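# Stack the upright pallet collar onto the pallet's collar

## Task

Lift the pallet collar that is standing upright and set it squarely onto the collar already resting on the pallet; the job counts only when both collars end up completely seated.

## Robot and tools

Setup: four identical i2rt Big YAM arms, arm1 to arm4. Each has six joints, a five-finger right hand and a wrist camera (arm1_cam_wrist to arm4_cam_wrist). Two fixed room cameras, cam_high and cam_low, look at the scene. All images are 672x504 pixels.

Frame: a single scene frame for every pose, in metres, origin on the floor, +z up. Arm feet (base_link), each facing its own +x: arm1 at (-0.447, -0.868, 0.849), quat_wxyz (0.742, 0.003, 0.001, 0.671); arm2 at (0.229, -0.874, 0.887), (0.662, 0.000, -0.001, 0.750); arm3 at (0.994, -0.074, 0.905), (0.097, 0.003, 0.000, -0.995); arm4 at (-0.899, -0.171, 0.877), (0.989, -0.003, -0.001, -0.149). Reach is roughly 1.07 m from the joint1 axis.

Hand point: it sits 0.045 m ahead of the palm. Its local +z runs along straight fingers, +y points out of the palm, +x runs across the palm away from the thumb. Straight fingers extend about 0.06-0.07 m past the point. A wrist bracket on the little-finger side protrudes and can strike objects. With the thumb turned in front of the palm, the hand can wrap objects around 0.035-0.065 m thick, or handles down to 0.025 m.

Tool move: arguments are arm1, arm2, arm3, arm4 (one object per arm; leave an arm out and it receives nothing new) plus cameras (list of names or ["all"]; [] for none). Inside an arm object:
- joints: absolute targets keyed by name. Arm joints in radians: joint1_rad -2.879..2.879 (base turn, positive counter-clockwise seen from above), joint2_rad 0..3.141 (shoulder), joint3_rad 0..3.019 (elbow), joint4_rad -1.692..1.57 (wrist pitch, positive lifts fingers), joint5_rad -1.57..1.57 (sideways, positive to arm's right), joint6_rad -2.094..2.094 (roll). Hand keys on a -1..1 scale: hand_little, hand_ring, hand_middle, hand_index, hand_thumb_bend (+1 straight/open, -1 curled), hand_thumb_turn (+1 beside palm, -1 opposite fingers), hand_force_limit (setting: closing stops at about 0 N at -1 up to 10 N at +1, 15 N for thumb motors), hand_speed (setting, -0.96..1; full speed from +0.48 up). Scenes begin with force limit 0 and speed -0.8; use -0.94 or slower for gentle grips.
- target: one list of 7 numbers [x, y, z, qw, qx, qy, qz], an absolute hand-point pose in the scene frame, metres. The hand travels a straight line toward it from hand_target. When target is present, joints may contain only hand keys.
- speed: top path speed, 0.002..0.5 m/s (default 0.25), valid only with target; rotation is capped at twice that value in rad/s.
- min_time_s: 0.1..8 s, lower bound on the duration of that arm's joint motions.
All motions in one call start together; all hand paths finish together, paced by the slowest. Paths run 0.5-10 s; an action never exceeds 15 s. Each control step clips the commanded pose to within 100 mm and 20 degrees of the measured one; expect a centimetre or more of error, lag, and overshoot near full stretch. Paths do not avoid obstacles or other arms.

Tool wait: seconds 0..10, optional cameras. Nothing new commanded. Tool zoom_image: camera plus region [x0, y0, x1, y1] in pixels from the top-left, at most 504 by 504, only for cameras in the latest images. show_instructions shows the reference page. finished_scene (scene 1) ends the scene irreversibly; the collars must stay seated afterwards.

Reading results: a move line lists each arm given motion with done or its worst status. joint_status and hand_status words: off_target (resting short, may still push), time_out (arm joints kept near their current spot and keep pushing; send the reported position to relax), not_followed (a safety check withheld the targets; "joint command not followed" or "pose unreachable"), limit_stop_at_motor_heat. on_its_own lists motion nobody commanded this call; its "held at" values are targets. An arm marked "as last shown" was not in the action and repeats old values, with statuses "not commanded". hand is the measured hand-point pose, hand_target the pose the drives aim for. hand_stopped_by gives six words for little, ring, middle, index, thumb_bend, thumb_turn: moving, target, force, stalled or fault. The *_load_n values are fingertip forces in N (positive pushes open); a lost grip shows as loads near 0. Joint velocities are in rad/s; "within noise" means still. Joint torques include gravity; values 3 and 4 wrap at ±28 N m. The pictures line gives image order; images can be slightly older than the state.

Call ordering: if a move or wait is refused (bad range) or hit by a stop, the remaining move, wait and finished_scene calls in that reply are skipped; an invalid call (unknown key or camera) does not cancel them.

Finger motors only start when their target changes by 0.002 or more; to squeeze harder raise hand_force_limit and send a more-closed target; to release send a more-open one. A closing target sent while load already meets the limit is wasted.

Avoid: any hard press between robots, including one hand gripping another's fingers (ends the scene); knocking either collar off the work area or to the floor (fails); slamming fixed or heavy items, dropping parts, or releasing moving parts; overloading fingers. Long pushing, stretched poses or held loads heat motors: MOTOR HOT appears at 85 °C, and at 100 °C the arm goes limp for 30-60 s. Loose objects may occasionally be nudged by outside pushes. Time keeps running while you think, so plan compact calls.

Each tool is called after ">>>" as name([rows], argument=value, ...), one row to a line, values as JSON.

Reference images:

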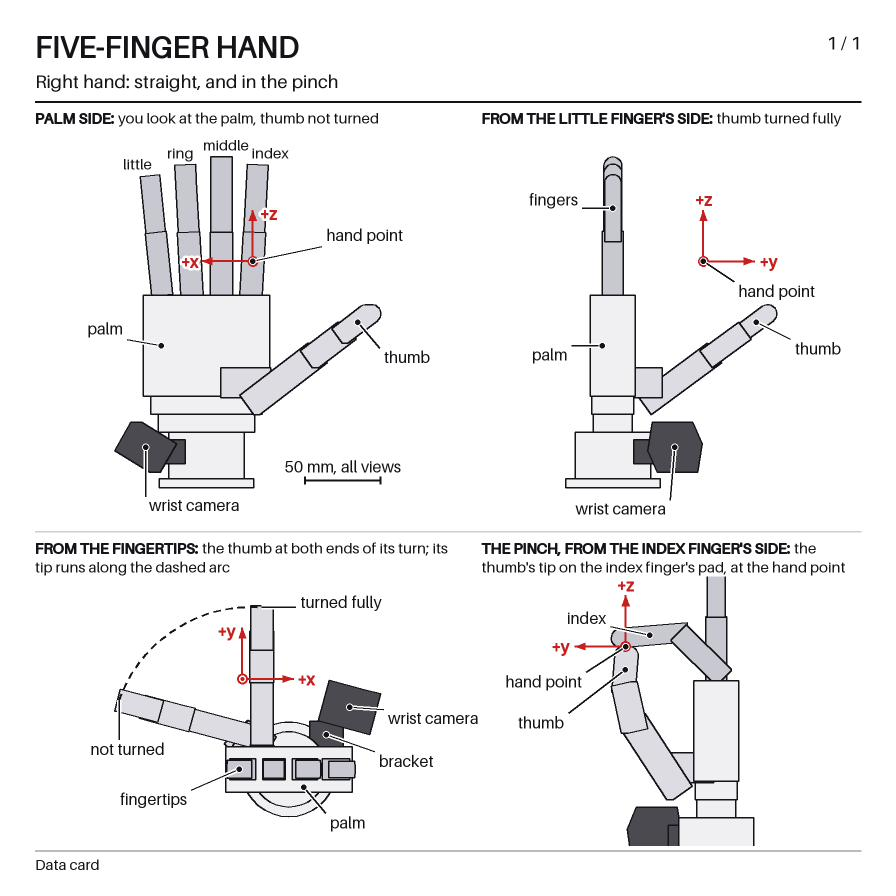

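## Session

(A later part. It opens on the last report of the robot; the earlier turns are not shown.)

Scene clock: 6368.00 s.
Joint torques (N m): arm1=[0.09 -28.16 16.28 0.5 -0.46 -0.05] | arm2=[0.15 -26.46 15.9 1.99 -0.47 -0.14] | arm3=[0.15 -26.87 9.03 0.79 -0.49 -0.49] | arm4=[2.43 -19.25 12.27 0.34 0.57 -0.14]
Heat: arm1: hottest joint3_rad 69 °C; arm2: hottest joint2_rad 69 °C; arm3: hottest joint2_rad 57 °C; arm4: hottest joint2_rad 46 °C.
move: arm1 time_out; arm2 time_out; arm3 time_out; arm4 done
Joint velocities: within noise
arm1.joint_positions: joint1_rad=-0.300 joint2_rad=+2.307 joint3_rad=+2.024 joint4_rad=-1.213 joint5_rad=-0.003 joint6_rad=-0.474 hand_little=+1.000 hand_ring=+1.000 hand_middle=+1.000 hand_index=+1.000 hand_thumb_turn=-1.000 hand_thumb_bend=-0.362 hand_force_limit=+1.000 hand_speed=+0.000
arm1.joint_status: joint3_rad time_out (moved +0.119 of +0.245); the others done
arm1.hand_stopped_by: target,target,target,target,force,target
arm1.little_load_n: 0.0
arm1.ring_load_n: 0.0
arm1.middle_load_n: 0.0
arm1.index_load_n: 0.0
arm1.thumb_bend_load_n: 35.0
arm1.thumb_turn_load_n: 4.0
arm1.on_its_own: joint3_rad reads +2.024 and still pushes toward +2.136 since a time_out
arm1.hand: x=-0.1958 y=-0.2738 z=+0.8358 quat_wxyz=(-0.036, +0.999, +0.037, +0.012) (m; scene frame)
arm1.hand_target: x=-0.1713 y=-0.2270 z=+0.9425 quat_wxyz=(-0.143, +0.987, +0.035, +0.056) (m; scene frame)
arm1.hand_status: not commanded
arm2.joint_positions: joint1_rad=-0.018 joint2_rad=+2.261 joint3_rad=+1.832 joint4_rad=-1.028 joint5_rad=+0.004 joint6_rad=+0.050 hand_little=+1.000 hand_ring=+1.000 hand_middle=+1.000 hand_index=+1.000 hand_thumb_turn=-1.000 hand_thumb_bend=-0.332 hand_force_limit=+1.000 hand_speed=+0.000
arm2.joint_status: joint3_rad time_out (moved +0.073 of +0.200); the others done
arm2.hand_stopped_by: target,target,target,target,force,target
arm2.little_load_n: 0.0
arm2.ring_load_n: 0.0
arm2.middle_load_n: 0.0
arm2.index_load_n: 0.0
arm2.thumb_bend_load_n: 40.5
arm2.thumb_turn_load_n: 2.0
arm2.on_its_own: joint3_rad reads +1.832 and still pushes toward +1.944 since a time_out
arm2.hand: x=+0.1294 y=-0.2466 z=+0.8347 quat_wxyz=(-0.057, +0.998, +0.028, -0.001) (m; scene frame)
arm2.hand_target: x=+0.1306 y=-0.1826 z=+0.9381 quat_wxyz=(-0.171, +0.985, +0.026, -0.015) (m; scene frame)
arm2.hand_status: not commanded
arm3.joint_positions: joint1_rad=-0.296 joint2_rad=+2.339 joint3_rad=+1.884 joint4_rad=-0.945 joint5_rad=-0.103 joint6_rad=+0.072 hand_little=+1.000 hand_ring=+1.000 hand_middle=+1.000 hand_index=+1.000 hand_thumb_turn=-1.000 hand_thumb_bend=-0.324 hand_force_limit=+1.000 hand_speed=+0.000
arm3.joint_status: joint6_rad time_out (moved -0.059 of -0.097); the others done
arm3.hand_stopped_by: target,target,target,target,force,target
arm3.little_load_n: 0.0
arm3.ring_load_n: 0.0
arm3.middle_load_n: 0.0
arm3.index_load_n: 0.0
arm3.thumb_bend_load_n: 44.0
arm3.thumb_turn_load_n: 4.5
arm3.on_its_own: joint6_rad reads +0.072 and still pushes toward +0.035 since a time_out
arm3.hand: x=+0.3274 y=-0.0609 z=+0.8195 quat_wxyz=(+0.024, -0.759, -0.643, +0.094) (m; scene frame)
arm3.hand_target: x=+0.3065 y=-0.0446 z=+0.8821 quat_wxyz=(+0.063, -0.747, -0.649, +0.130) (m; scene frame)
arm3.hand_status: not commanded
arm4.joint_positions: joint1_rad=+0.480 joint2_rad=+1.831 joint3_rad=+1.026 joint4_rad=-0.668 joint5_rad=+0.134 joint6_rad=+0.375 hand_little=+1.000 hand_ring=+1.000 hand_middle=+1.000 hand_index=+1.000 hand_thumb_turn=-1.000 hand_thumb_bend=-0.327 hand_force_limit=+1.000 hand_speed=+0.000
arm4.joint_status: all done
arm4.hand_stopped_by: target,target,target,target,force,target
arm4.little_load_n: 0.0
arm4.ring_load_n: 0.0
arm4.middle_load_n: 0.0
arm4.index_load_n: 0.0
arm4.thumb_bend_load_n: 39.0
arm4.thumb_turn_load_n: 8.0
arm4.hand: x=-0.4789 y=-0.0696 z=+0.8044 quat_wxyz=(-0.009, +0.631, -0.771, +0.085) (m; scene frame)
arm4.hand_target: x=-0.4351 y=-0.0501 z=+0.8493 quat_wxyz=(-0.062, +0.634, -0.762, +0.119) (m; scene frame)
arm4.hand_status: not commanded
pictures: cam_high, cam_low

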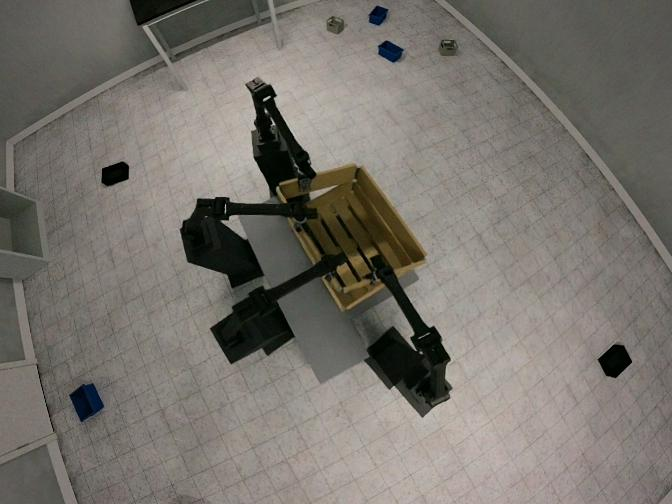

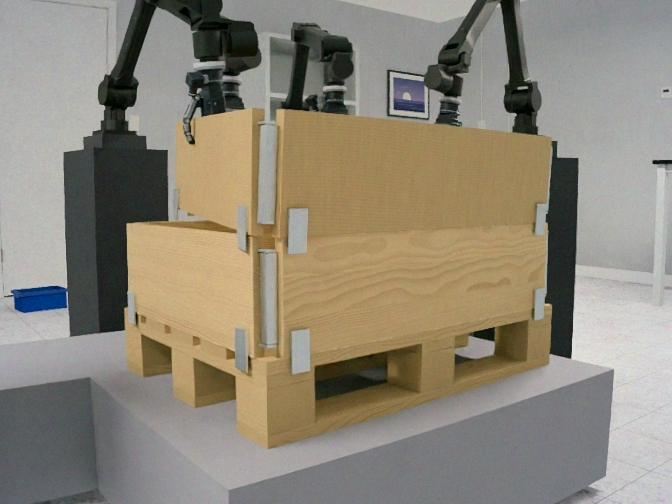

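>>> move(arm1={"joints":{"joint1_rad":-0.357,"joint2_rad":2.270,"joint3_rad":2.250,"joint4_rad":-1.256,"joint5_rad":-0.018,"joint6_rad":-0.522},"min_time_s":4.5}, arm2={"joints":{"joint1_rad":-0.089,"joint2_rad":2.161,"joint3_rad":1.850,"joint4_rad":-0.990,"joint5_rad":-0.013,"joint6_rad":-0.014},"min_time_s":4.5}, arm3={"joints":{"joint1_rad":-0.312,"joint2_rad":2.207,"joint3_rad":1.797,"joint4_rad":-0.896,"joint5_rad":-0.119,"joint6_rad":-0.042},"min_time_s":4.5}, arm4={"joints":{"joint1_rad":0.475,"joint2_rad":1.830,"joint3_rad":1.177,"joint4_rad":-0.705,"joint5_rad":0.129,"joint6_rad":0.273},"min_time_s":4.5}, cameras=["cam_high","cam_low"])

>>> zoom_image(camera="cam_low", region=[120, 180, 320, 280])

Scene clock: 6384.77 s.
Joint torques (N m): arm1=[-0.03 -28.28 16.31 0.25 -0.53 -0.08] | arm2=[0.03 -26.75 8.72 2.78 -0.54 -0.17] | arm3=[0.62 -25.99 8.47 1.24 -0.57 -0.45] | arm4=[0.09 -18.96 12.85 -0.03 0.23 -0.45]
Heat: arm1: hottest joint3_rad 77 °C; arm2: hottest joint2_rad 71 °C; arm3: hottest joint2_rad 56 °C; arm4: hottest joint3_rad 47 °C.
move: arm1 time_out; arm2 done; arm3 time_out; arm4 done
Joint velocities: within noise
arm1.joint_positions: joint1_rad=-0.346 joint2_rad=+2.365 joint3_rad=+2.130 joint4_rad=-1.266 joint5_rad=-0.003 joint6_rad=-0.517 hand_little=+1.000 hand_ring=+1.000 hand_middle=+1.000 hand_index=+1.000 hand_thumb_turn=-1.000 hand_thumb_bend=-0.362 hand_force_limit=+1.000 hand_speed=+0.000
arm1.joint_status: joint3_rad time_out (moved +0.107 of +0.226); the others done
arm1.hand_stopped_by: target,target,target,target,force,target
arm1.little_load_n: 0.0
arm1.ring_load_n: 0.0
arm1.middle_load_n: 0.0
arm1.index_load_n: 0.0
arm1.thumb_bend_load_n: 33.5
arm1.thumb_turn_load_n: 3.5
arm1.on_its_own: joint3_rad reads +2.130 and still pushes toward +2.243 since a time_out
arm1.hand: x=-0.1586 y=-0.2724 z=+0.8358 quat_wxyz=(-0.033, +0.999, +0.035, +0.013) (m; scene frame)
arm1.hand_target: x=-0.1328 y=-0.2313 z=+0.9394 quat_wxyz=(-0.133, +0.989, +0.033, +0.057) (m; scene frame)
arm1.hand_status: not commanded
arm2.joint_positions: joint1_rad=-0.074 joint2_rad=+2.261 joint3_rad=+1.826 joint4_rad=-1.032 joint5_rad=+0.001 joint6_rad=-0.003 hand_little=+1.000 hand_ring=+1.000 hand_middle=+1.000 hand_index=+1.000 hand_thumb_turn=-1.000 hand_thumb_bend=-0.332 hand_force_limit=+1.000 hand_speed=+0.000
arm2.joint_status: all done
arm2.hand_stopped_by: target,target,target,target,force,target
arm2.little_load_n: 0.0
arm2.ring_load_n: 0.0
arm2.middle_load_n: 0.0
arm2.index_load_n: 0.0
arm2.thumb_bend_load_n: 38.0
arm2.thumb_turn_load_n: 1.5
arm2.hand: x=+0.1677 y=-0.2469 z=+0.8331 quat_wxyz=(-0.053, +0.998, +0.026, +0.000) (m; scene frame)
arm2.hand_target: x=+0.1736 y=-0.2105 z=+0.9037 quat_wxyz=(-0.135, +0.991, +0.025, -0.007) (m; scene frame)
arm2.hand_status: not commanded
arm3.joint_positions: joint1_rad=-0.301 joint2_rad=+2.292 joint3_rad=+1.789 joint4_rad=-0.911 joint5_rad=-0.111 joint6_rad=-0.006 hand_little=+1.000 hand_ring=+1.000 hand_middle=+1.000 hand_index=+1.000 hand_thumb_turn=-1.000 hand_thumb_bend=-0.324 hand_force_limit=+1.000 hand_speed=+0.000
arm3.joint_status: joint6_rad time_out (moved -0.078 of -0.114); the others done
arm3.hand_stopped_by: target,target,target,target,force,target
arm3.little_load_n: 0.0
arm3.ring_load_n: 0.0
arm3.middle_load_n: 0.0
arm3.index_load_n: 0.0
arm3.thumb_bend_load_n: 41.0
arm3.thumb_turn_load_n: 4.5
arm3.on_its_own: joint6_rad reads -0.006 and still pushes toward -0.042 since a time_out
arm3.hand: x=+0.3535 y=-0.0571 z=+0.8179 quat_wxyz=(+0.020, -0.736, -0.671, +0.091) (m; scene frame)
arm3.hand_target: x=+0.3312 y=-0.0471 z=+0.8735 quat_wxyz=(+0.060, -0.721, -0.679, +0.128) (m; scene frame)
arm3.hand_status: not commanded
arm4.joint_positions: joint1_rad=+0.480 joint2_rad=+1.875 joint3_rad=+1.101 joint4_rad=-0.692 joint5_rad=+0.125 joint6_rad=+0.301 hand_little=+1.000 hand_ring=+1.000 hand_middle=+1.000 hand_index=+1.000 hand_thumb_turn=-1.000 hand_thumb_bend=-0.327 hand_force_limit=+1.000 hand_speed=+0.000
arm4.joint_status: all done
arm4.hand_stopped_by: target,target,target,target,force,target
arm4.little_load_n: 0.0
arm4.ring_load_n: 0.0
arm4.middle_load_n: 0.0
arm4.index_load_n: 0.0
arm4.thumb_bend_load_n: 38.0
arm4.thumb_turn_load_n: 7.0
arm4.hand: x=-0.4568 y=-0.0674 z=+0.8054 quat_wxyz=(-0.011, +0.659, -0.748, +0.083) (m; scene frame)
arm4.hand_target: x=-0.4135 y=-0.0638 z=+0.8474 quat_wxyz=(-0.054, +0.662, -0.739, +0.113) (m; scene frame)
arm4.hand_status: not commanded
pictures: cam_high, cam_low

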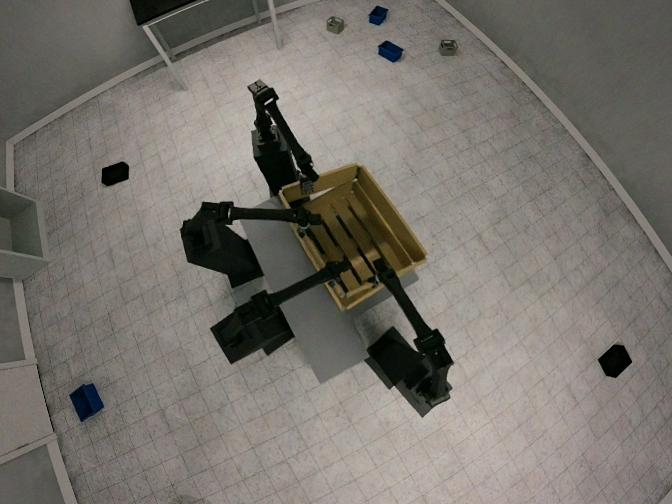

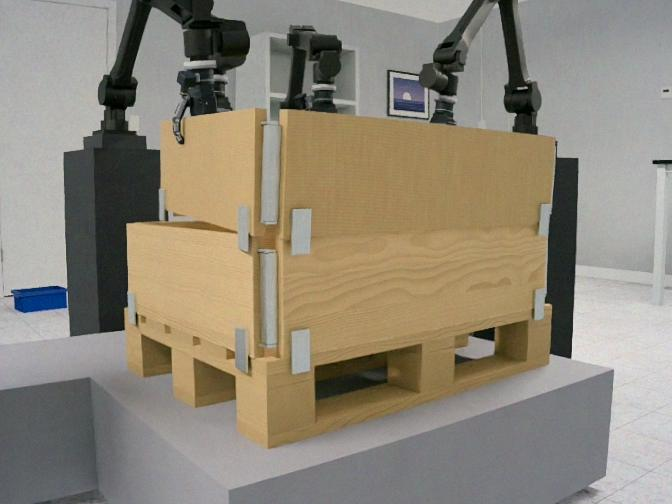

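Scaled by 2.520 from the camera's 672x504 image, which has a finer 960x720 frame.

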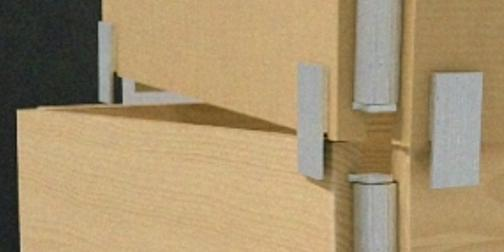

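>>> move(arm1={"joints":{"joint1_rad":-0.400,"joint2_rad":2.322,"joint3_rad":2.335,"joint4_rad":-1.306,"joint5_rad":-0.021,"joint6_rad":-0.560},"min_time_s":4.5}, arm2={"joints":{"joint1_rad":-0.139,"joint2_rad":2.149,"joint3_rad":1.825,"joint4_rad":-0.984,"joint5_rad":-0.017,"joint6_rad":-0.059},"min_time_s":4.5}, arm3={"joints":{"joint1_rad":-0.313,"joint2_rad":2.160,"joint3_rad":1.709,"joint4_rad":-0.856,"joint5_rad":-0.130,"joint6_rad":-0.118},"min_time_s":4.5}, arm4={"joints":{"joint1_rad":0.465,"joint2_rad":1.880,"joint3_rad":1.256,"joint4_rad":-0.736,"joint5_rad":0.119,"joint6_rad":0.190},"min_time_s":4.5}, cameras=["cam_low"])

>>> zoom_image(camera="cam_low", region=[120, 180, 320, 280])

Scene clock: 6403.23 s.
Joint torques (N m): arm1=[-0.03 -28.81 16.36 -0.02 -0.66 -0.05] | arm2=[0.15 -27.22 8.2 2.52 -0.56 -0.15] | arm3=[0.91 -25.23 8.38 1.21 -0.89 -0.56] | arm4=[0.03 -19.84 13.23 -0.06 0.26 -0.55]
Heat: arm1: hottest joint3_rad 84 °C; arm2: hottest joint2_rad 72 °C; arm3: hottest joint2_rad 56 °C; arm4: hottest joint3_rad 50 °C.
move: arm1 time_out; arm2 done; arm3 time_out; arm4 time_out
Joint velocities: within noise
arm1.joint_positions: joint1_rad=-0.389 joint2_rad=+2.417 joint3_rad=+2.220 joint4_rad=-1.309 joint5_rad=-0.003 joint6_rad=-0.556 hand_little=+1.000 hand_ring=+1.000 hand_middle=+1.000 hand_index=+1.000 hand_thumb_turn=-1.000 hand_thumb_bend=-0.362 hand_force_limit=+1.000 hand_speed=+0.000
arm1.joint_status: joint3_rad time_out (moved +0.090 of +0.205); the others done
arm1.hand_stopped_by: target,target,target,target,force,target
arm1.little_load_n: 0.0
arm1.ring_load_n: 0.0
arm1.middle_load_n: 0.0
arm1.index_load_n: 0.0
arm1.thumb_bend_load_n: 30.5
arm1.thumb_turn_load_n: 3.0
arm1.on_its_own: joint3_rad reads +2.220 and still pushes toward +2.333 since a time_out
arm1.hand: x=-0.1249 y=-0.2755 z=+0.8329 quat_wxyz=(-0.030, +0.999, +0.033, +0.012) (m; scene frame)
arm1.hand_target: x=-0.0994 y=-0.2383 z=+0.9374 quat_wxyz=(-0.125, +0.990, +0.030, +0.058) (m; scene frame)
arm1.hand_status: not commanded
arm2.joint_positions: joint1_rad=-0.125 joint2_rad=+2.257 joint3_rad=+1.808 joint4_rad=-1.021 joint5_rad=-0.002 joint6_rad=-0.050 hand_little=+1.000 hand_ring=+1.000 hand_middle=+1.000 hand_index=+1.000 hand_thumb_turn=-1.000 hand_thumb_bend=-0.332 hand_force_limit=+1.000 hand_speed=+0.000
arm2.joint_status: all done
arm2.hand_stopped_by: target,target,target,target,force,target
arm2.little_load_n: 0.0
arm2.ring_load_n: 0.0
arm2.middle_load_n: 0.0
arm2.index_load_n: 0.0
arm2.thumb_bend_load_n: 34.0
arm2.thumb_turn_load_n: 2.0
arm2.hand: x=+0.2021 y=-0.2506 z=+0.8290 quat_wxyz=(-0.050, +0.998, +0.024, +0.001) (m; scene frame)
arm2.hand_target: x=+0.2087 y=-0.2166 z=+0.9020 quat_wxyz=(-0.132, +0.991, +0.023, -0.003) (m; scene frame)
arm2.hand_status: not commanded
arm3.joint_positions: joint1_rad=-0.301 joint2_rad=+2.249 joint3_rad=+1.699 joint4_rad=-0.871 joint5_rad=-0.115 joint6_rad=-0.069 hand_little=+1.000 hand_ring=+1.000 hand_middle=+1.000 hand_index=+1.000 hand_thumb_turn=-1.000 hand_thumb_bend=-0.324 hand_force_limit=+1.000 hand_speed=+0.000
arm3.joint_status: joint6_rad time_out (moved -0.064 of -0.112); the others done
arm3.hand_stopped_by: target,target,target,target,force,target
arm3.little_load_n: 0.0
arm3.ring_load_n: 0.0
arm3.middle_load_n: 0.0
arm3.index_load_n: 0.0
arm3.thumb_bend_load_n: 40.5
arm3.thumb_turn_load_n: 4.0
arm3.on_its_own: joint6_rad reads -0.069 and still pushes toward -0.118 since a time_out
arm3.hand: x=+0.3765 y=-0.0564 z=+0.8149 quat_wxyz=(+0.019, -0.714, -0.694, +0.090) (m; scene frame)
arm3.hand_target: x=+0.3526 y=-0.0462 z=+0.8718 quat_wxyz=(+0.061, -0.694, -0.705, +0.130) (m; scene frame)
arm3.hand_status: not commanded
arm4.joint_positions: joint1_rad=+0.469 joint2_rad=+1.924 joint3_rad=+1.177 joint4_rad=-0.722 joint5_rad=+0.114 joint6_rad=+0.229 hand_little=+1.000 hand_ring=+1.000 hand_middle=+1.000 hand_index=+1.000 hand_thumb_turn=-1.000 hand_thumb_bend=-0.327 hand_force_limit=+1.000 hand_speed=+0.000
arm4.joint_status: joint6_rad time_out (moved -0.073 of -0.111); the others done
arm4.hand_stopped_by: target,target,target,target,force,target
arm4.little_load_n: -0.5
arm4.ring_load_n: 0.0
arm4.middle_load_n: 0.0
arm4.index_load_n: 0.0
arm4.thumb_bend_load_n: 36.0
arm4.thumb_turn_load_n: 7.0
arm4.on_its_own: joint6_rad reads +0.229 and still pushes toward +0.190 since a time_out
arm4.hand: x=-0.4360 y=-0.0704 z=+0.8045 quat_wxyz=(-0.010, +0.682, -0.727, +0.078) (m; scene frame)
arm4.hand_target: x=-0.3925 y=-0.0676 z=+0.8478 quat_wxyz=(-0.051, +0.689, -0.714, +0.111) (m; scene frame)
arm4.hand_status: not commanded
pictures: cam_low

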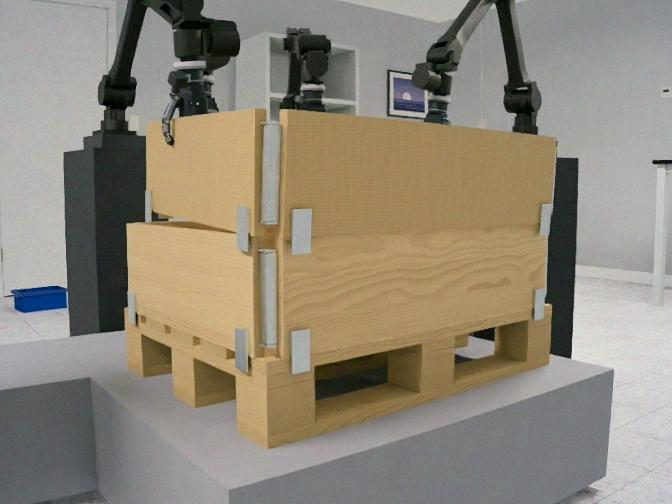

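Scaled by 2.520 from the camera's 672x504 image, which has a finer 960x720 frame.

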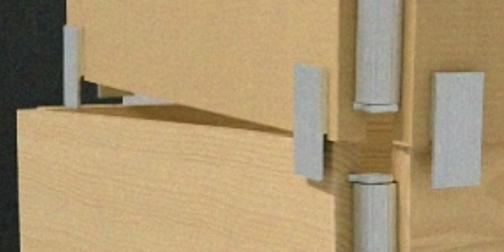

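>>> move(arm1={"joints":{"joint1_rad":-0.442,"joint2_rad":2.371,"joint3_rad":2.420,"joint4_rad":-1.351,"joint5_rad":-0.023,"joint6_rad":-0.597},"min_time_s":4.5}, arm2={"joints":{"joint1_rad":-0.189,"joint2_rad":2.138,"joint3_rad":1.805,"joint4_rad":-0.974,"joint5_rad":-0.022,"joint6_rad":-0.104},"min_time_s":4.5}, arm3={"joints":{"joint1_rad":-0.314,"joint2_rad":2.114,"joint3_rad":1.620,"joint4_rad":-0.816,"joint5_rad":-0.140,"joint6_rad":-0.200},"min_time_s":4.5}, arm4={"joints":{"joint1_rad":0.454,"joint2_rad":1.928,"joint3_rad":1.336,"joint4_rad":-0.765,"joint5_rad":0.110,"joint6_rad":0.110},"min_time_s":4.5}, cameras=["all"])

>>> zoom_image(camera="cam_low", region=[120, 180, 320, 280])

>>> zoom_image(camera="cam_high", region=[250, 160, 440, 320])

Scene clock: 6419.13 s.
Joint torques (N m): arm1=[-0.15 -29.63 16.05 -0.44 -0.59 -0.05] | arm2=[0.21 -27.46 7.83 2.22 -0.68 -0.14] | arm3=[0.44 -24.94 7.92 1.01 -1.01 -0.77] | arm4=[-0.09 -20.54 13.74 0.01 0.23 -0.65]
Heat: arm1: hottest joint3_rad 86 °C; arm2: hottest joint2_rad 75 °C; arm3: hottest joint2_rad 57 °C; arm4: hottest joint3_rad 51 °C. Fold robot arm1 in close to its base, or ease its load, before you think long.
move: arm1 time_out; arm2 done; arm3 time_out; arm4 time_out
MOTOR HOT: the motor of arm1's joint3_rad reports 86 °C; the controller stops that arm at 100 °C. To cool a motor, set the load down, stop pushing, or move to a pose that needs little force.
Joint velocities: within noise
arm1.joint_positions: joint1_rad=-0.430 joint2_rad=+2.469 joint3_rad=+2.312 joint4_rad=-1.341 joint5_rad=-0.006 joint6_rad=-0.594 hand_little=+1.000 hand_ring=+1.000 hand_middle=+1.000 hand_index=+1.000 hand_thumb_turn=-1.000 hand_thumb_bend=-0.362 hand_force_limit=+1.000 hand_speed=+0.000
arm1.joint_status: joint3_rad time_out (moved +0.092 of +0.200); the others done
arm1.hand_stopped_by: target,target,target,target,force,target
arm1.little_load_n: 0.0
arm1.ring_load_n: 0.0
arm1.middle_load_n: 0.0
arm1.index_load_n: 0.0
arm1.thumb_bend_load_n: 31.5
arm1.thumb_turn_load_n: 3.5
arm1.on_its_own: joint3_rad reads +2.312 and still pushes toward +2.420 since a time_out
arm1.hand: x=-0.0917 y=-0.2769 z=+0.8305 quat_wxyz=(-0.035, +0.999, +0.032, +0.014) (m; scene frame)
arm1.hand_target: x=-0.0666 y=-0.2469 z=+0.9369 quat_wxyz=(-0.121, +0.990, +0.028, +0.060) (m; scene frame)
arm1.hand_status: not commanded
arm2.joint_positions: joint1_rad=-0.175 joint2_rad=+2.252 joint3_rad=+1.791 joint4_rad=-1.002 joint5_rad=-0.004 joint6_rad=-0.095 hand_little=+1.000 hand_ring=+1.000 hand_middle=+1.000 hand_index=+1.000 hand_thumb_turn=-1.000 hand_thumb_bend=-0.332 hand_force_limit=+1.000 hand_speed=+0.000
arm2.joint_status: all done
arm2.hand_stopped_by: target,target,target,target,force,target
arm2.little_load_n: 0.0
arm2.ring_load_n: 0.0
arm2.middle_load_n: -0.5
arm2.index_load_n: 0.0
arm2.thumb_bend_load_n: 34.5
arm2.thumb_turn_load_n: 2.0
arm2.hand: x=+0.2356 y=-0.2524 z=+0.8262 quat_wxyz=(-0.054, +0.998, +0.022, +0.003) (m; scene frame)
arm2.hand_target: x=+0.2430 y=-0.2216 z=+0.9013 quat_wxyz=(-0.132, +0.991, +0.021, +0.001) (m; scene frame)
arm2.hand_status: not commanded
arm3.joint_positions: joint1_rad=-0.302 joint2_rad=+2.207 joint3_rad=+1.612 joint4_rad=-0.827 joint5_rad=-0.122 joint6_rad=-0.136 hand_little=+1.000 hand_ring=+1.000 hand_middle=+1.000 hand_index=+1.000 hand_thumb_turn=-1.000 hand_thumb_bend=-0.324 hand_force_limit=+1.000 hand_speed=+0.000
arm3.joint_status: joint6_rad time_out (moved -0.066 of -0.131); the others done
arm3.hand_stopped_by: target,target,target,target,force,target
arm3.little_load_n: 0.0
arm3.ring_load_n: 0.0
arm3.middle_load_n: 0.0
arm3.index_load_n: 0.0
arm3.thumb_bend_load_n: 42.0
arm3.thumb_turn_load_n: 4.0
arm3.on_its_own: joint6_rad reads -0.136 and still pushes toward -0.200 since a time_out
arm3.hand: x=+0.3988 y=-0.0556 z=+0.8123 quat_wxyz=(+0.019, -0.691, -0.717, +0.091) (m; scene frame)
arm3.hand_target: x=+0.3760 y=-0.0448 z=+0.8686 quat_wxyz=(+0.063, -0.664, -0.733, +0.130) (m; scene frame)
arm3.hand_status: not commanded
arm4.joint_positions: joint1_rad=+0.460 joint2_rad=+1.970 joint3_rad=+1.253 joint4_rad=-0.753 joint5_rad=+0.106 joint6_rad=+0.159 hand_little=+1.000 hand_ring=+1.000 hand_middle=+1.000 hand_index=+1.000 hand_thumb_turn=-1.000 hand_thumb_bend=-0.327 hand_force_limit=+1.000 hand_speed=+0.000
arm4.joint_status: joint6_rad time_out (moved -0.070 of -0.119); the others done
arm4.hand_stopped_by: target,target,target,target,force,target
arm4.little_load_n: 0.0
arm4.ring_load_n: 0.0
arm4.middle_load_n: 0.0
arm4.index_load_n: 0.0
arm4.thumb_bend_load_n: 33.5
arm4.thumb_turn_load_n: 7.5
arm4.on_its_own: joint6_rad reads +0.159 and still pushes toward +0.110 since a time_out
arm4.hand: x=-0.4159 y=-0.0736 z=+0.8037 quat_wxyz=(-0.008, +0.704, -0.706, +0.075) (m; scene frame)
arm4.hand_target: x=-0.3707 y=-0.0728 z=+0.8490 quat_wxyz=(-0.050, +0.714, -0.690, +0.111) (m; scene frame)
arm4.hand_status: not commanded
pictures: arm1_cam_wrist, arm2_cam_wrist, arm3_cam_wrist, arm4_cam_wrist, cam_high, cam_low
camera_calibration:
arm1_cam_wrist: T_world_to_cam=[[0.342685, -0.934385, -0.0974259, -0.144814], [-0.796026, -0.343876, 0.498088, -0.588901], [-0.498908, -0.0931333, -0.861636, 0.763738], [0, 0, 0, 1]] pos_world=[-0.0381203, -0.266692, 0.93728]
arm2_cam_wrist: T_world_to_cam=[[0.355269, -0.932525, -0.0646565, -0.274799], [-0.807398, -0.340983, 0.481496, -0.295781], [-0.471054, -0.118857, -0.87406, 0.919738], [0, 0, 0, 1]] pos_world=[0.292061, -0.247796, 0.928556]
arm3_cam_wrist: T_world_to_cam=[[0.949805, 0.261915, -0.171089, -0.224875], [0.311829, -0.748608, 0.585106, -0.646586], [0.0251695, -0.609087, -0.792704, 0.719824], [0, 0, 0, 1]] pos_world=[0.397094, 0.0132945, 0.910455]
arm4_cam_wrist: T_world_to_cam=[[-0.956732, -0.276843, -0.0895647, -0.350861], [-0.288961, 0.867872, 0.404104, -0.383441], [-0.0341426, 0.4125, -0.910318, 0.868276], [0, 0, 0, 1]] pos_world=[-0.416834, -0.122519, 0.913932]

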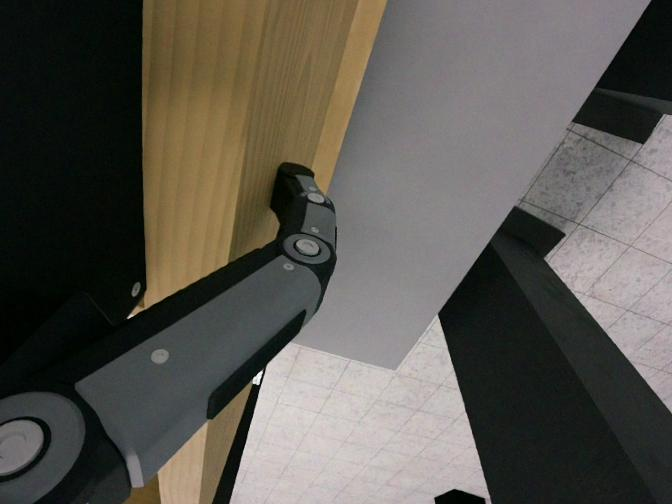

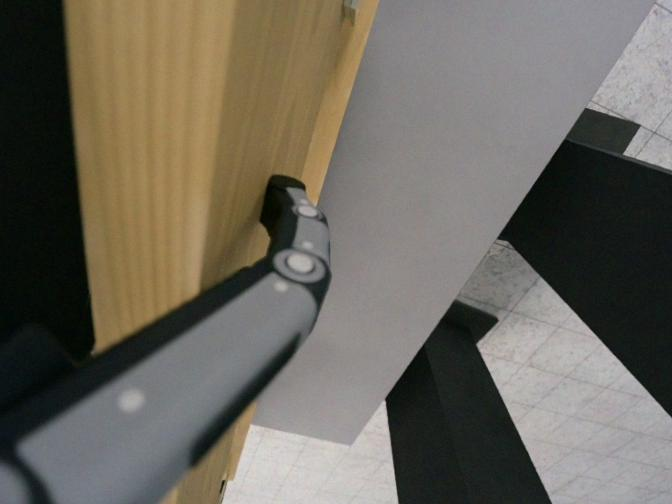

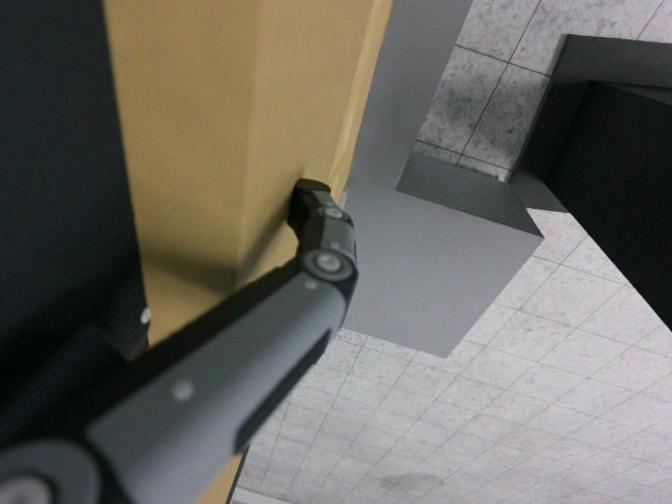

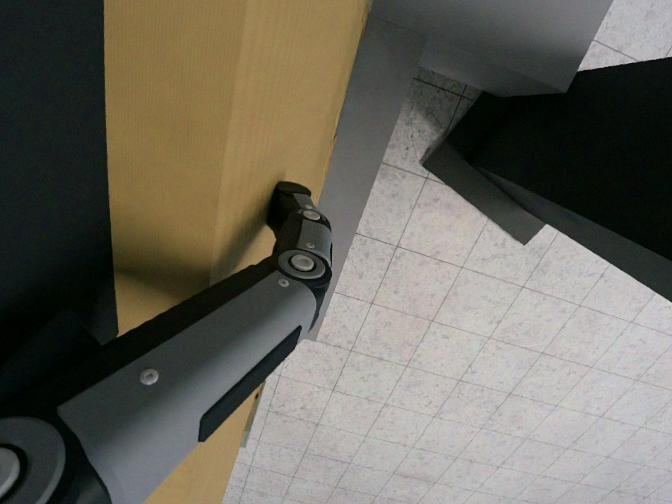

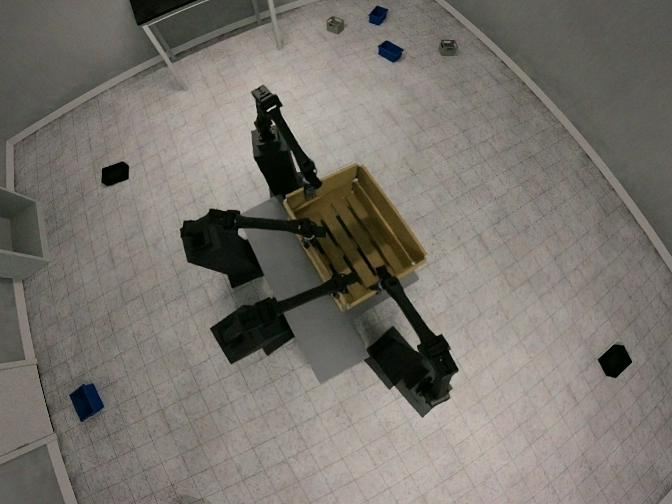

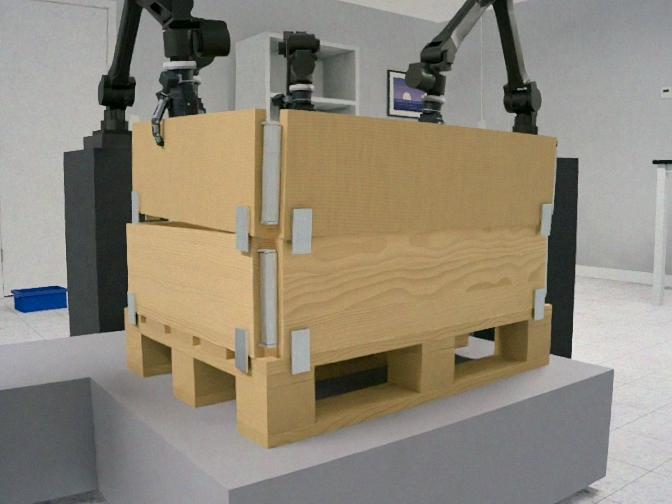

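Scaled by 2.520 from the camera's 672x504 image, which has a finer 960x720 frame.

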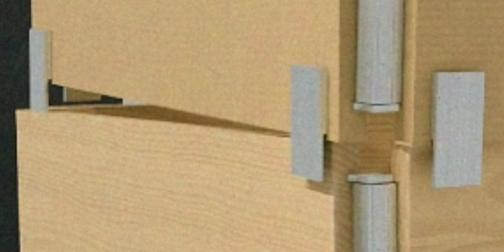

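Scaled by 2.653 from the camera's 672x504 image, which has a finer 960x720 frame.

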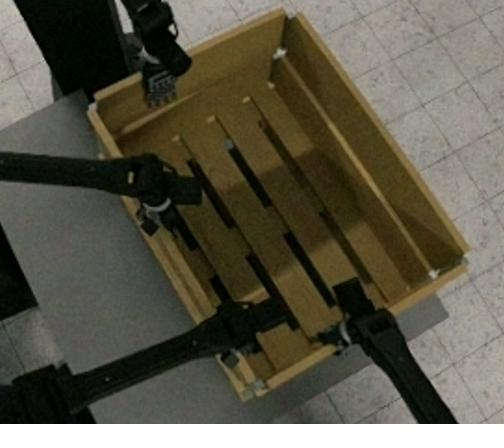

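>>> move(arm1={"joints":{"joint1_rad":-0.4625,"joint2_rad":2.384,"joint3_rad":2.238,"joint4_rad":-1.193,"joint5_rad":-0.0565,"joint6_rad":-0.6175},"min_time_s":4}, arm2={"joints":{"joint1_rad":-0.200,"joint2_rad":2.1565,"joint3_rad":1.6845,"joint4_rad":-0.8305,"joint5_rad":-0.027,"joint6_rad":-0.113},"min_time_s":4}, arm3={"joints":{"joint1_rad":-0.266,"joint2_rad":2.1425,"joint3_rad":1.574,"joint4_rad":-0.7586,"joint5_rad":-0.074,"joint6_rad":-0.160},"min_time_s":4}, arm4={"joints":{"joint1_rad":0.413,"joint2_rad":1.9885,"joint3_rad":1.3277,"joint4_rad":-0.7112,"joint5_rad":0.0565,"joint6_rad":0.075},"min_time_s":4}, cameras=["cam_low","cam_high","arm2_cam_wrist"])

>>> zoom_image(camera="cam_low", region=[120, 180, 320, 280])

Scene clock: 6441.37 s.
Joint torques (N m): arm1=[-0.38 -25.47 9.03 1.52 -0.72 -0.1] | arm2=[0.26 -22.65 6.15 2.76 -0.43 -0.12] | arm3=[3.02 -21.42 7.16 1.81 0.1 -0.37] | arm4=[-1.32 -17.08 12.37 2.04 -0.05 -0.58]
Heat: arm1: hottest joint3_rad 82 °C; arm2: hottest joint2_rad 76 °C; arm3: hottest joint2_rad 57 °C; arm4: hottest joint3_rad 54 °C.
move: arm1 done; arm2 done; arm3 done; arm4 time_out
MOTOR HOT: cleared for the motors of arm1.
Joint velocities: within noise
arm1.joint_positions: joint1_rad=-0.448 joint2_rad=+2.433 joint3_rad=+2.220 joint4_rad=-1.237 joint5_rad=-0.037 joint6_rad=-0.609 hand_little=+1.000 hand_ring=+1.000 hand_middle=+1.000 hand_index=+1.000 hand_thumb_turn=-1.000 hand_thumb_bend=-0.344 hand_force_limit=+1.000 hand_speed=+0.000
arm1.joint_status: all done
arm1.hand_stopped_by: target,target,target,target,force,target
arm1.little_load_n: 0.0
arm1.ring_load_n: 0.0
arm1.middle_load_n: 0.0
arm1.index_load_n: 0.0
arm1.thumb_bend_load_n: 38.0
arm1.thumb_turn_load_n: 5.0
arm1.hand: x=-0.0843 y=-0.2786 z=+0.8190 quat_wxyz=(-0.062, +0.997, +0.031, +0.015) (m; scene frame)
arm1.hand_target: x=-0.0645 y=-0.2611 z=+0.8581 quat_wxyz=(-0.113, +0.992, +0.030, +0.039) (m; scene frame)
arm1.hand_status: not commanded
arm2.joint_positions: joint1_rad=-0.187 joint2_rad=+2.211 joint3_rad=+1.691 joint4_rad=-0.868 joint5_rad=-0.016 joint6_rad=-0.106 hand_little=+1.000 hand_ring=+1.000 hand_middle=+1.000 hand_index=+1.000 hand_thumb_turn=-1.000 hand_thumb_bend=-0.293 hand_force_limit=+1.000 hand_speed=+0.000
arm2.joint_status: all done
arm2.hand_stopped_by: target,target,target,target,force,target
arm2.little_load_n: 0.0
arm2.ring_load_n: 0.0
arm2.middle_load_n: 0.0
arm2.index_load_n: 0.0
arm2.thumb_bend_load_n: 44.0
arm2.thumb_turn_load_n: 3.5
arm2.hand: x=+0.2412 y=-0.2533 z=+0.8169 quat_wxyz=(-0.092, +0.996, +0.023, +0.001) (m; scene frame)
arm2.hand_target: x=+0.2488 y=-0.2362 z=+0.8479 quat_wxyz=(-0.135, +0.991, +0.020, +0.000) (m; scene frame)
arm2.hand_status: not commanded
arm3.joint_positions: joint1_rad=-0.283 joint2_rad=+2.193 joint3_rad=+1.575 joint4_rad=-0.786 joint5_rad=-0.081 joint6_rad=-0.130 hand_little=+1.000 hand_ring=+1.000 hand_middle=+1.000 hand_index=+1.000 hand_thumb_turn=-1.000 hand_thumb_bend=-0.319 hand_force_limit=+1.000 hand_speed=+0.000
arm3.joint_status: all done
arm3.hand_stopped_by: target,target,target,target,force,target
arm3.little_load_n: 0.0
arm3.ring_load_n: 0.0
arm3.middle_load_n: 0.0
arm3.index_load_n: 0.0
arm3.thumb_bend_load_n: 44.5
arm3.thumb_turn_load_n: 8.5
arm3.hand: x=+0.4028 y=-0.0599 z=+0.8069 quat_wxyz=(+0.038, -0.687, -0.721, +0.081) (m; scene frame)
arm3.hand_target: x=+0.3855 y=-0.0654 z=+0.8346 quat_wxyz=(+0.071, -0.667, -0.735, +0.102) (m; scene frame)
arm3.hand_status: not commanded
arm4.joint_positions: joint1_rad=+0.436 joint2_rad=+1.988 joint3_rad=+1.262 joint4_rad=-0.745 joint5_rad=+0.059 joint6_rad=+0.117 hand_little=+1.000 hand_ring=+1.000 hand_middle=+1.000 hand_index=+1.000 hand_thumb_turn=-1.000 hand_thumb_bend=-0.327 hand_force_limit=+1.000 hand_speed=+0.000
arm4.joint_status: joint6_rad time_out (moved -0.041 of -0.084); the others done
arm4.hand_stopped_by: target,target,target,target,force,target
arm4.little_load_n: 0.0
arm4.ring_load_n: 0.0
arm4.middle_load_n: -0.5
arm4.index_load_n: 0.0
arm4.thumb_bend_load_n: 28.5
arm4.thumb_turn_load_n: 0.5
arm4.on_its_own: joint6_rad reads +0.117 and still pushes toward +0.075 since a time_out
arm4.hand: x=-0.4131 y=-0.0780 z=+0.7985 quat_wxyz=(-0.020, +0.712, -0.699, +0.057) (m; scene frame)
arm4.hand_target: x=-0.3695 y=-0.0861 z=+0.8161 quat_wxyz=(-0.057, +0.715, -0.691, +0.087) (m; scene frame)
arm4.hand_status: not commanded
pictures: arm2_cam_wrist, cam_high, cam_low
camera_calibration:
arm2_cam_wrist: T_world_to_cam=[[0.356262, -0.924294, -0.136961, -0.217355], [-0.804275, -0.377953, 0.458577, -0.278554], [-0.475625, -0.0532187, -0.878037, 0.935144], [0, 0, 0, 1]] pos_world=[0.298179, -0.256413, 0.91906]

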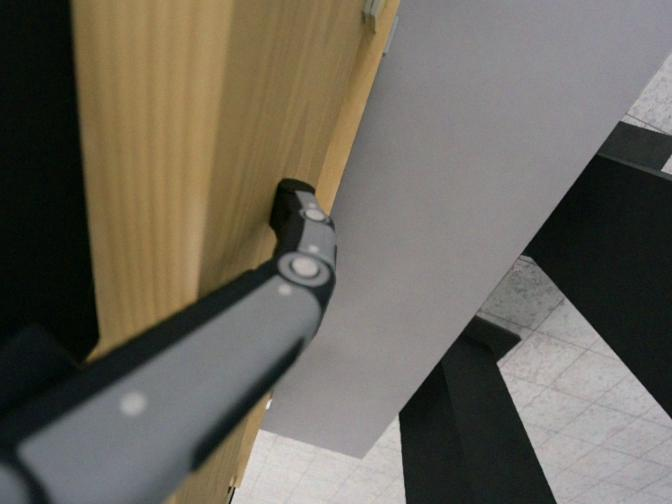

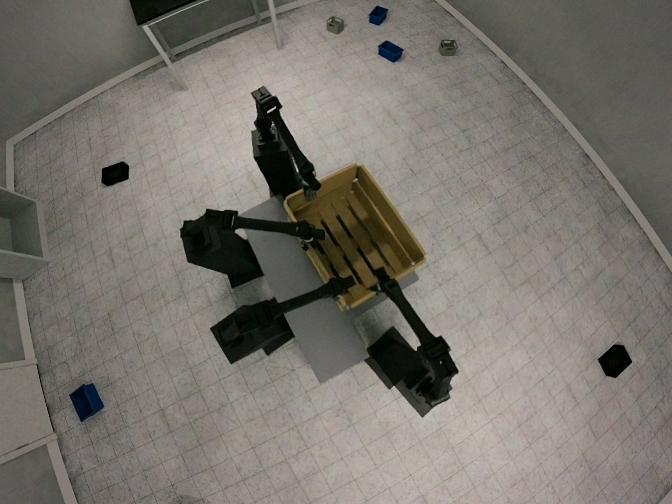

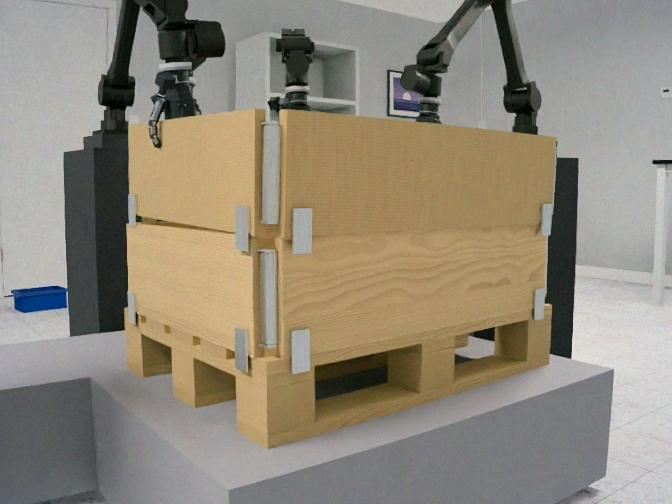

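Scaled by 2.520 from the camera's 672x504 image, which has a finer 960x720 frame.

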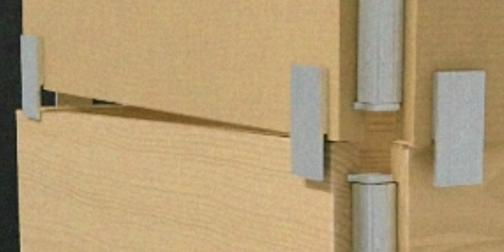

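>>> zoom_image(camera="arm2_cam_wrist", region=[300, 0, 460, 120])

>>> zoom_image(camera="cam_high", region=[270, 180, 360, 320])

Scaled by 3.150 from the camera's 672x504 image, which has a finer 960x720 frame.

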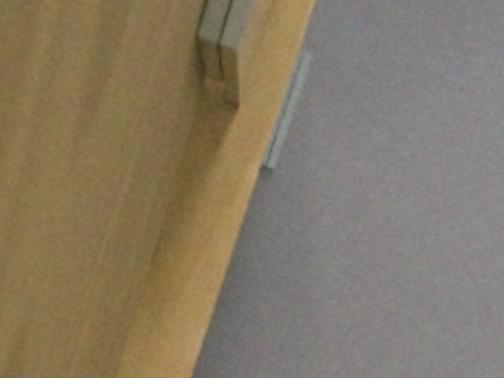

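Scaled by 3.600 from the camera's 672x504 image, which has a finer 960x720 frame.

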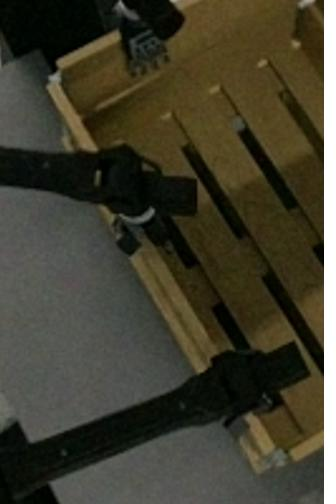

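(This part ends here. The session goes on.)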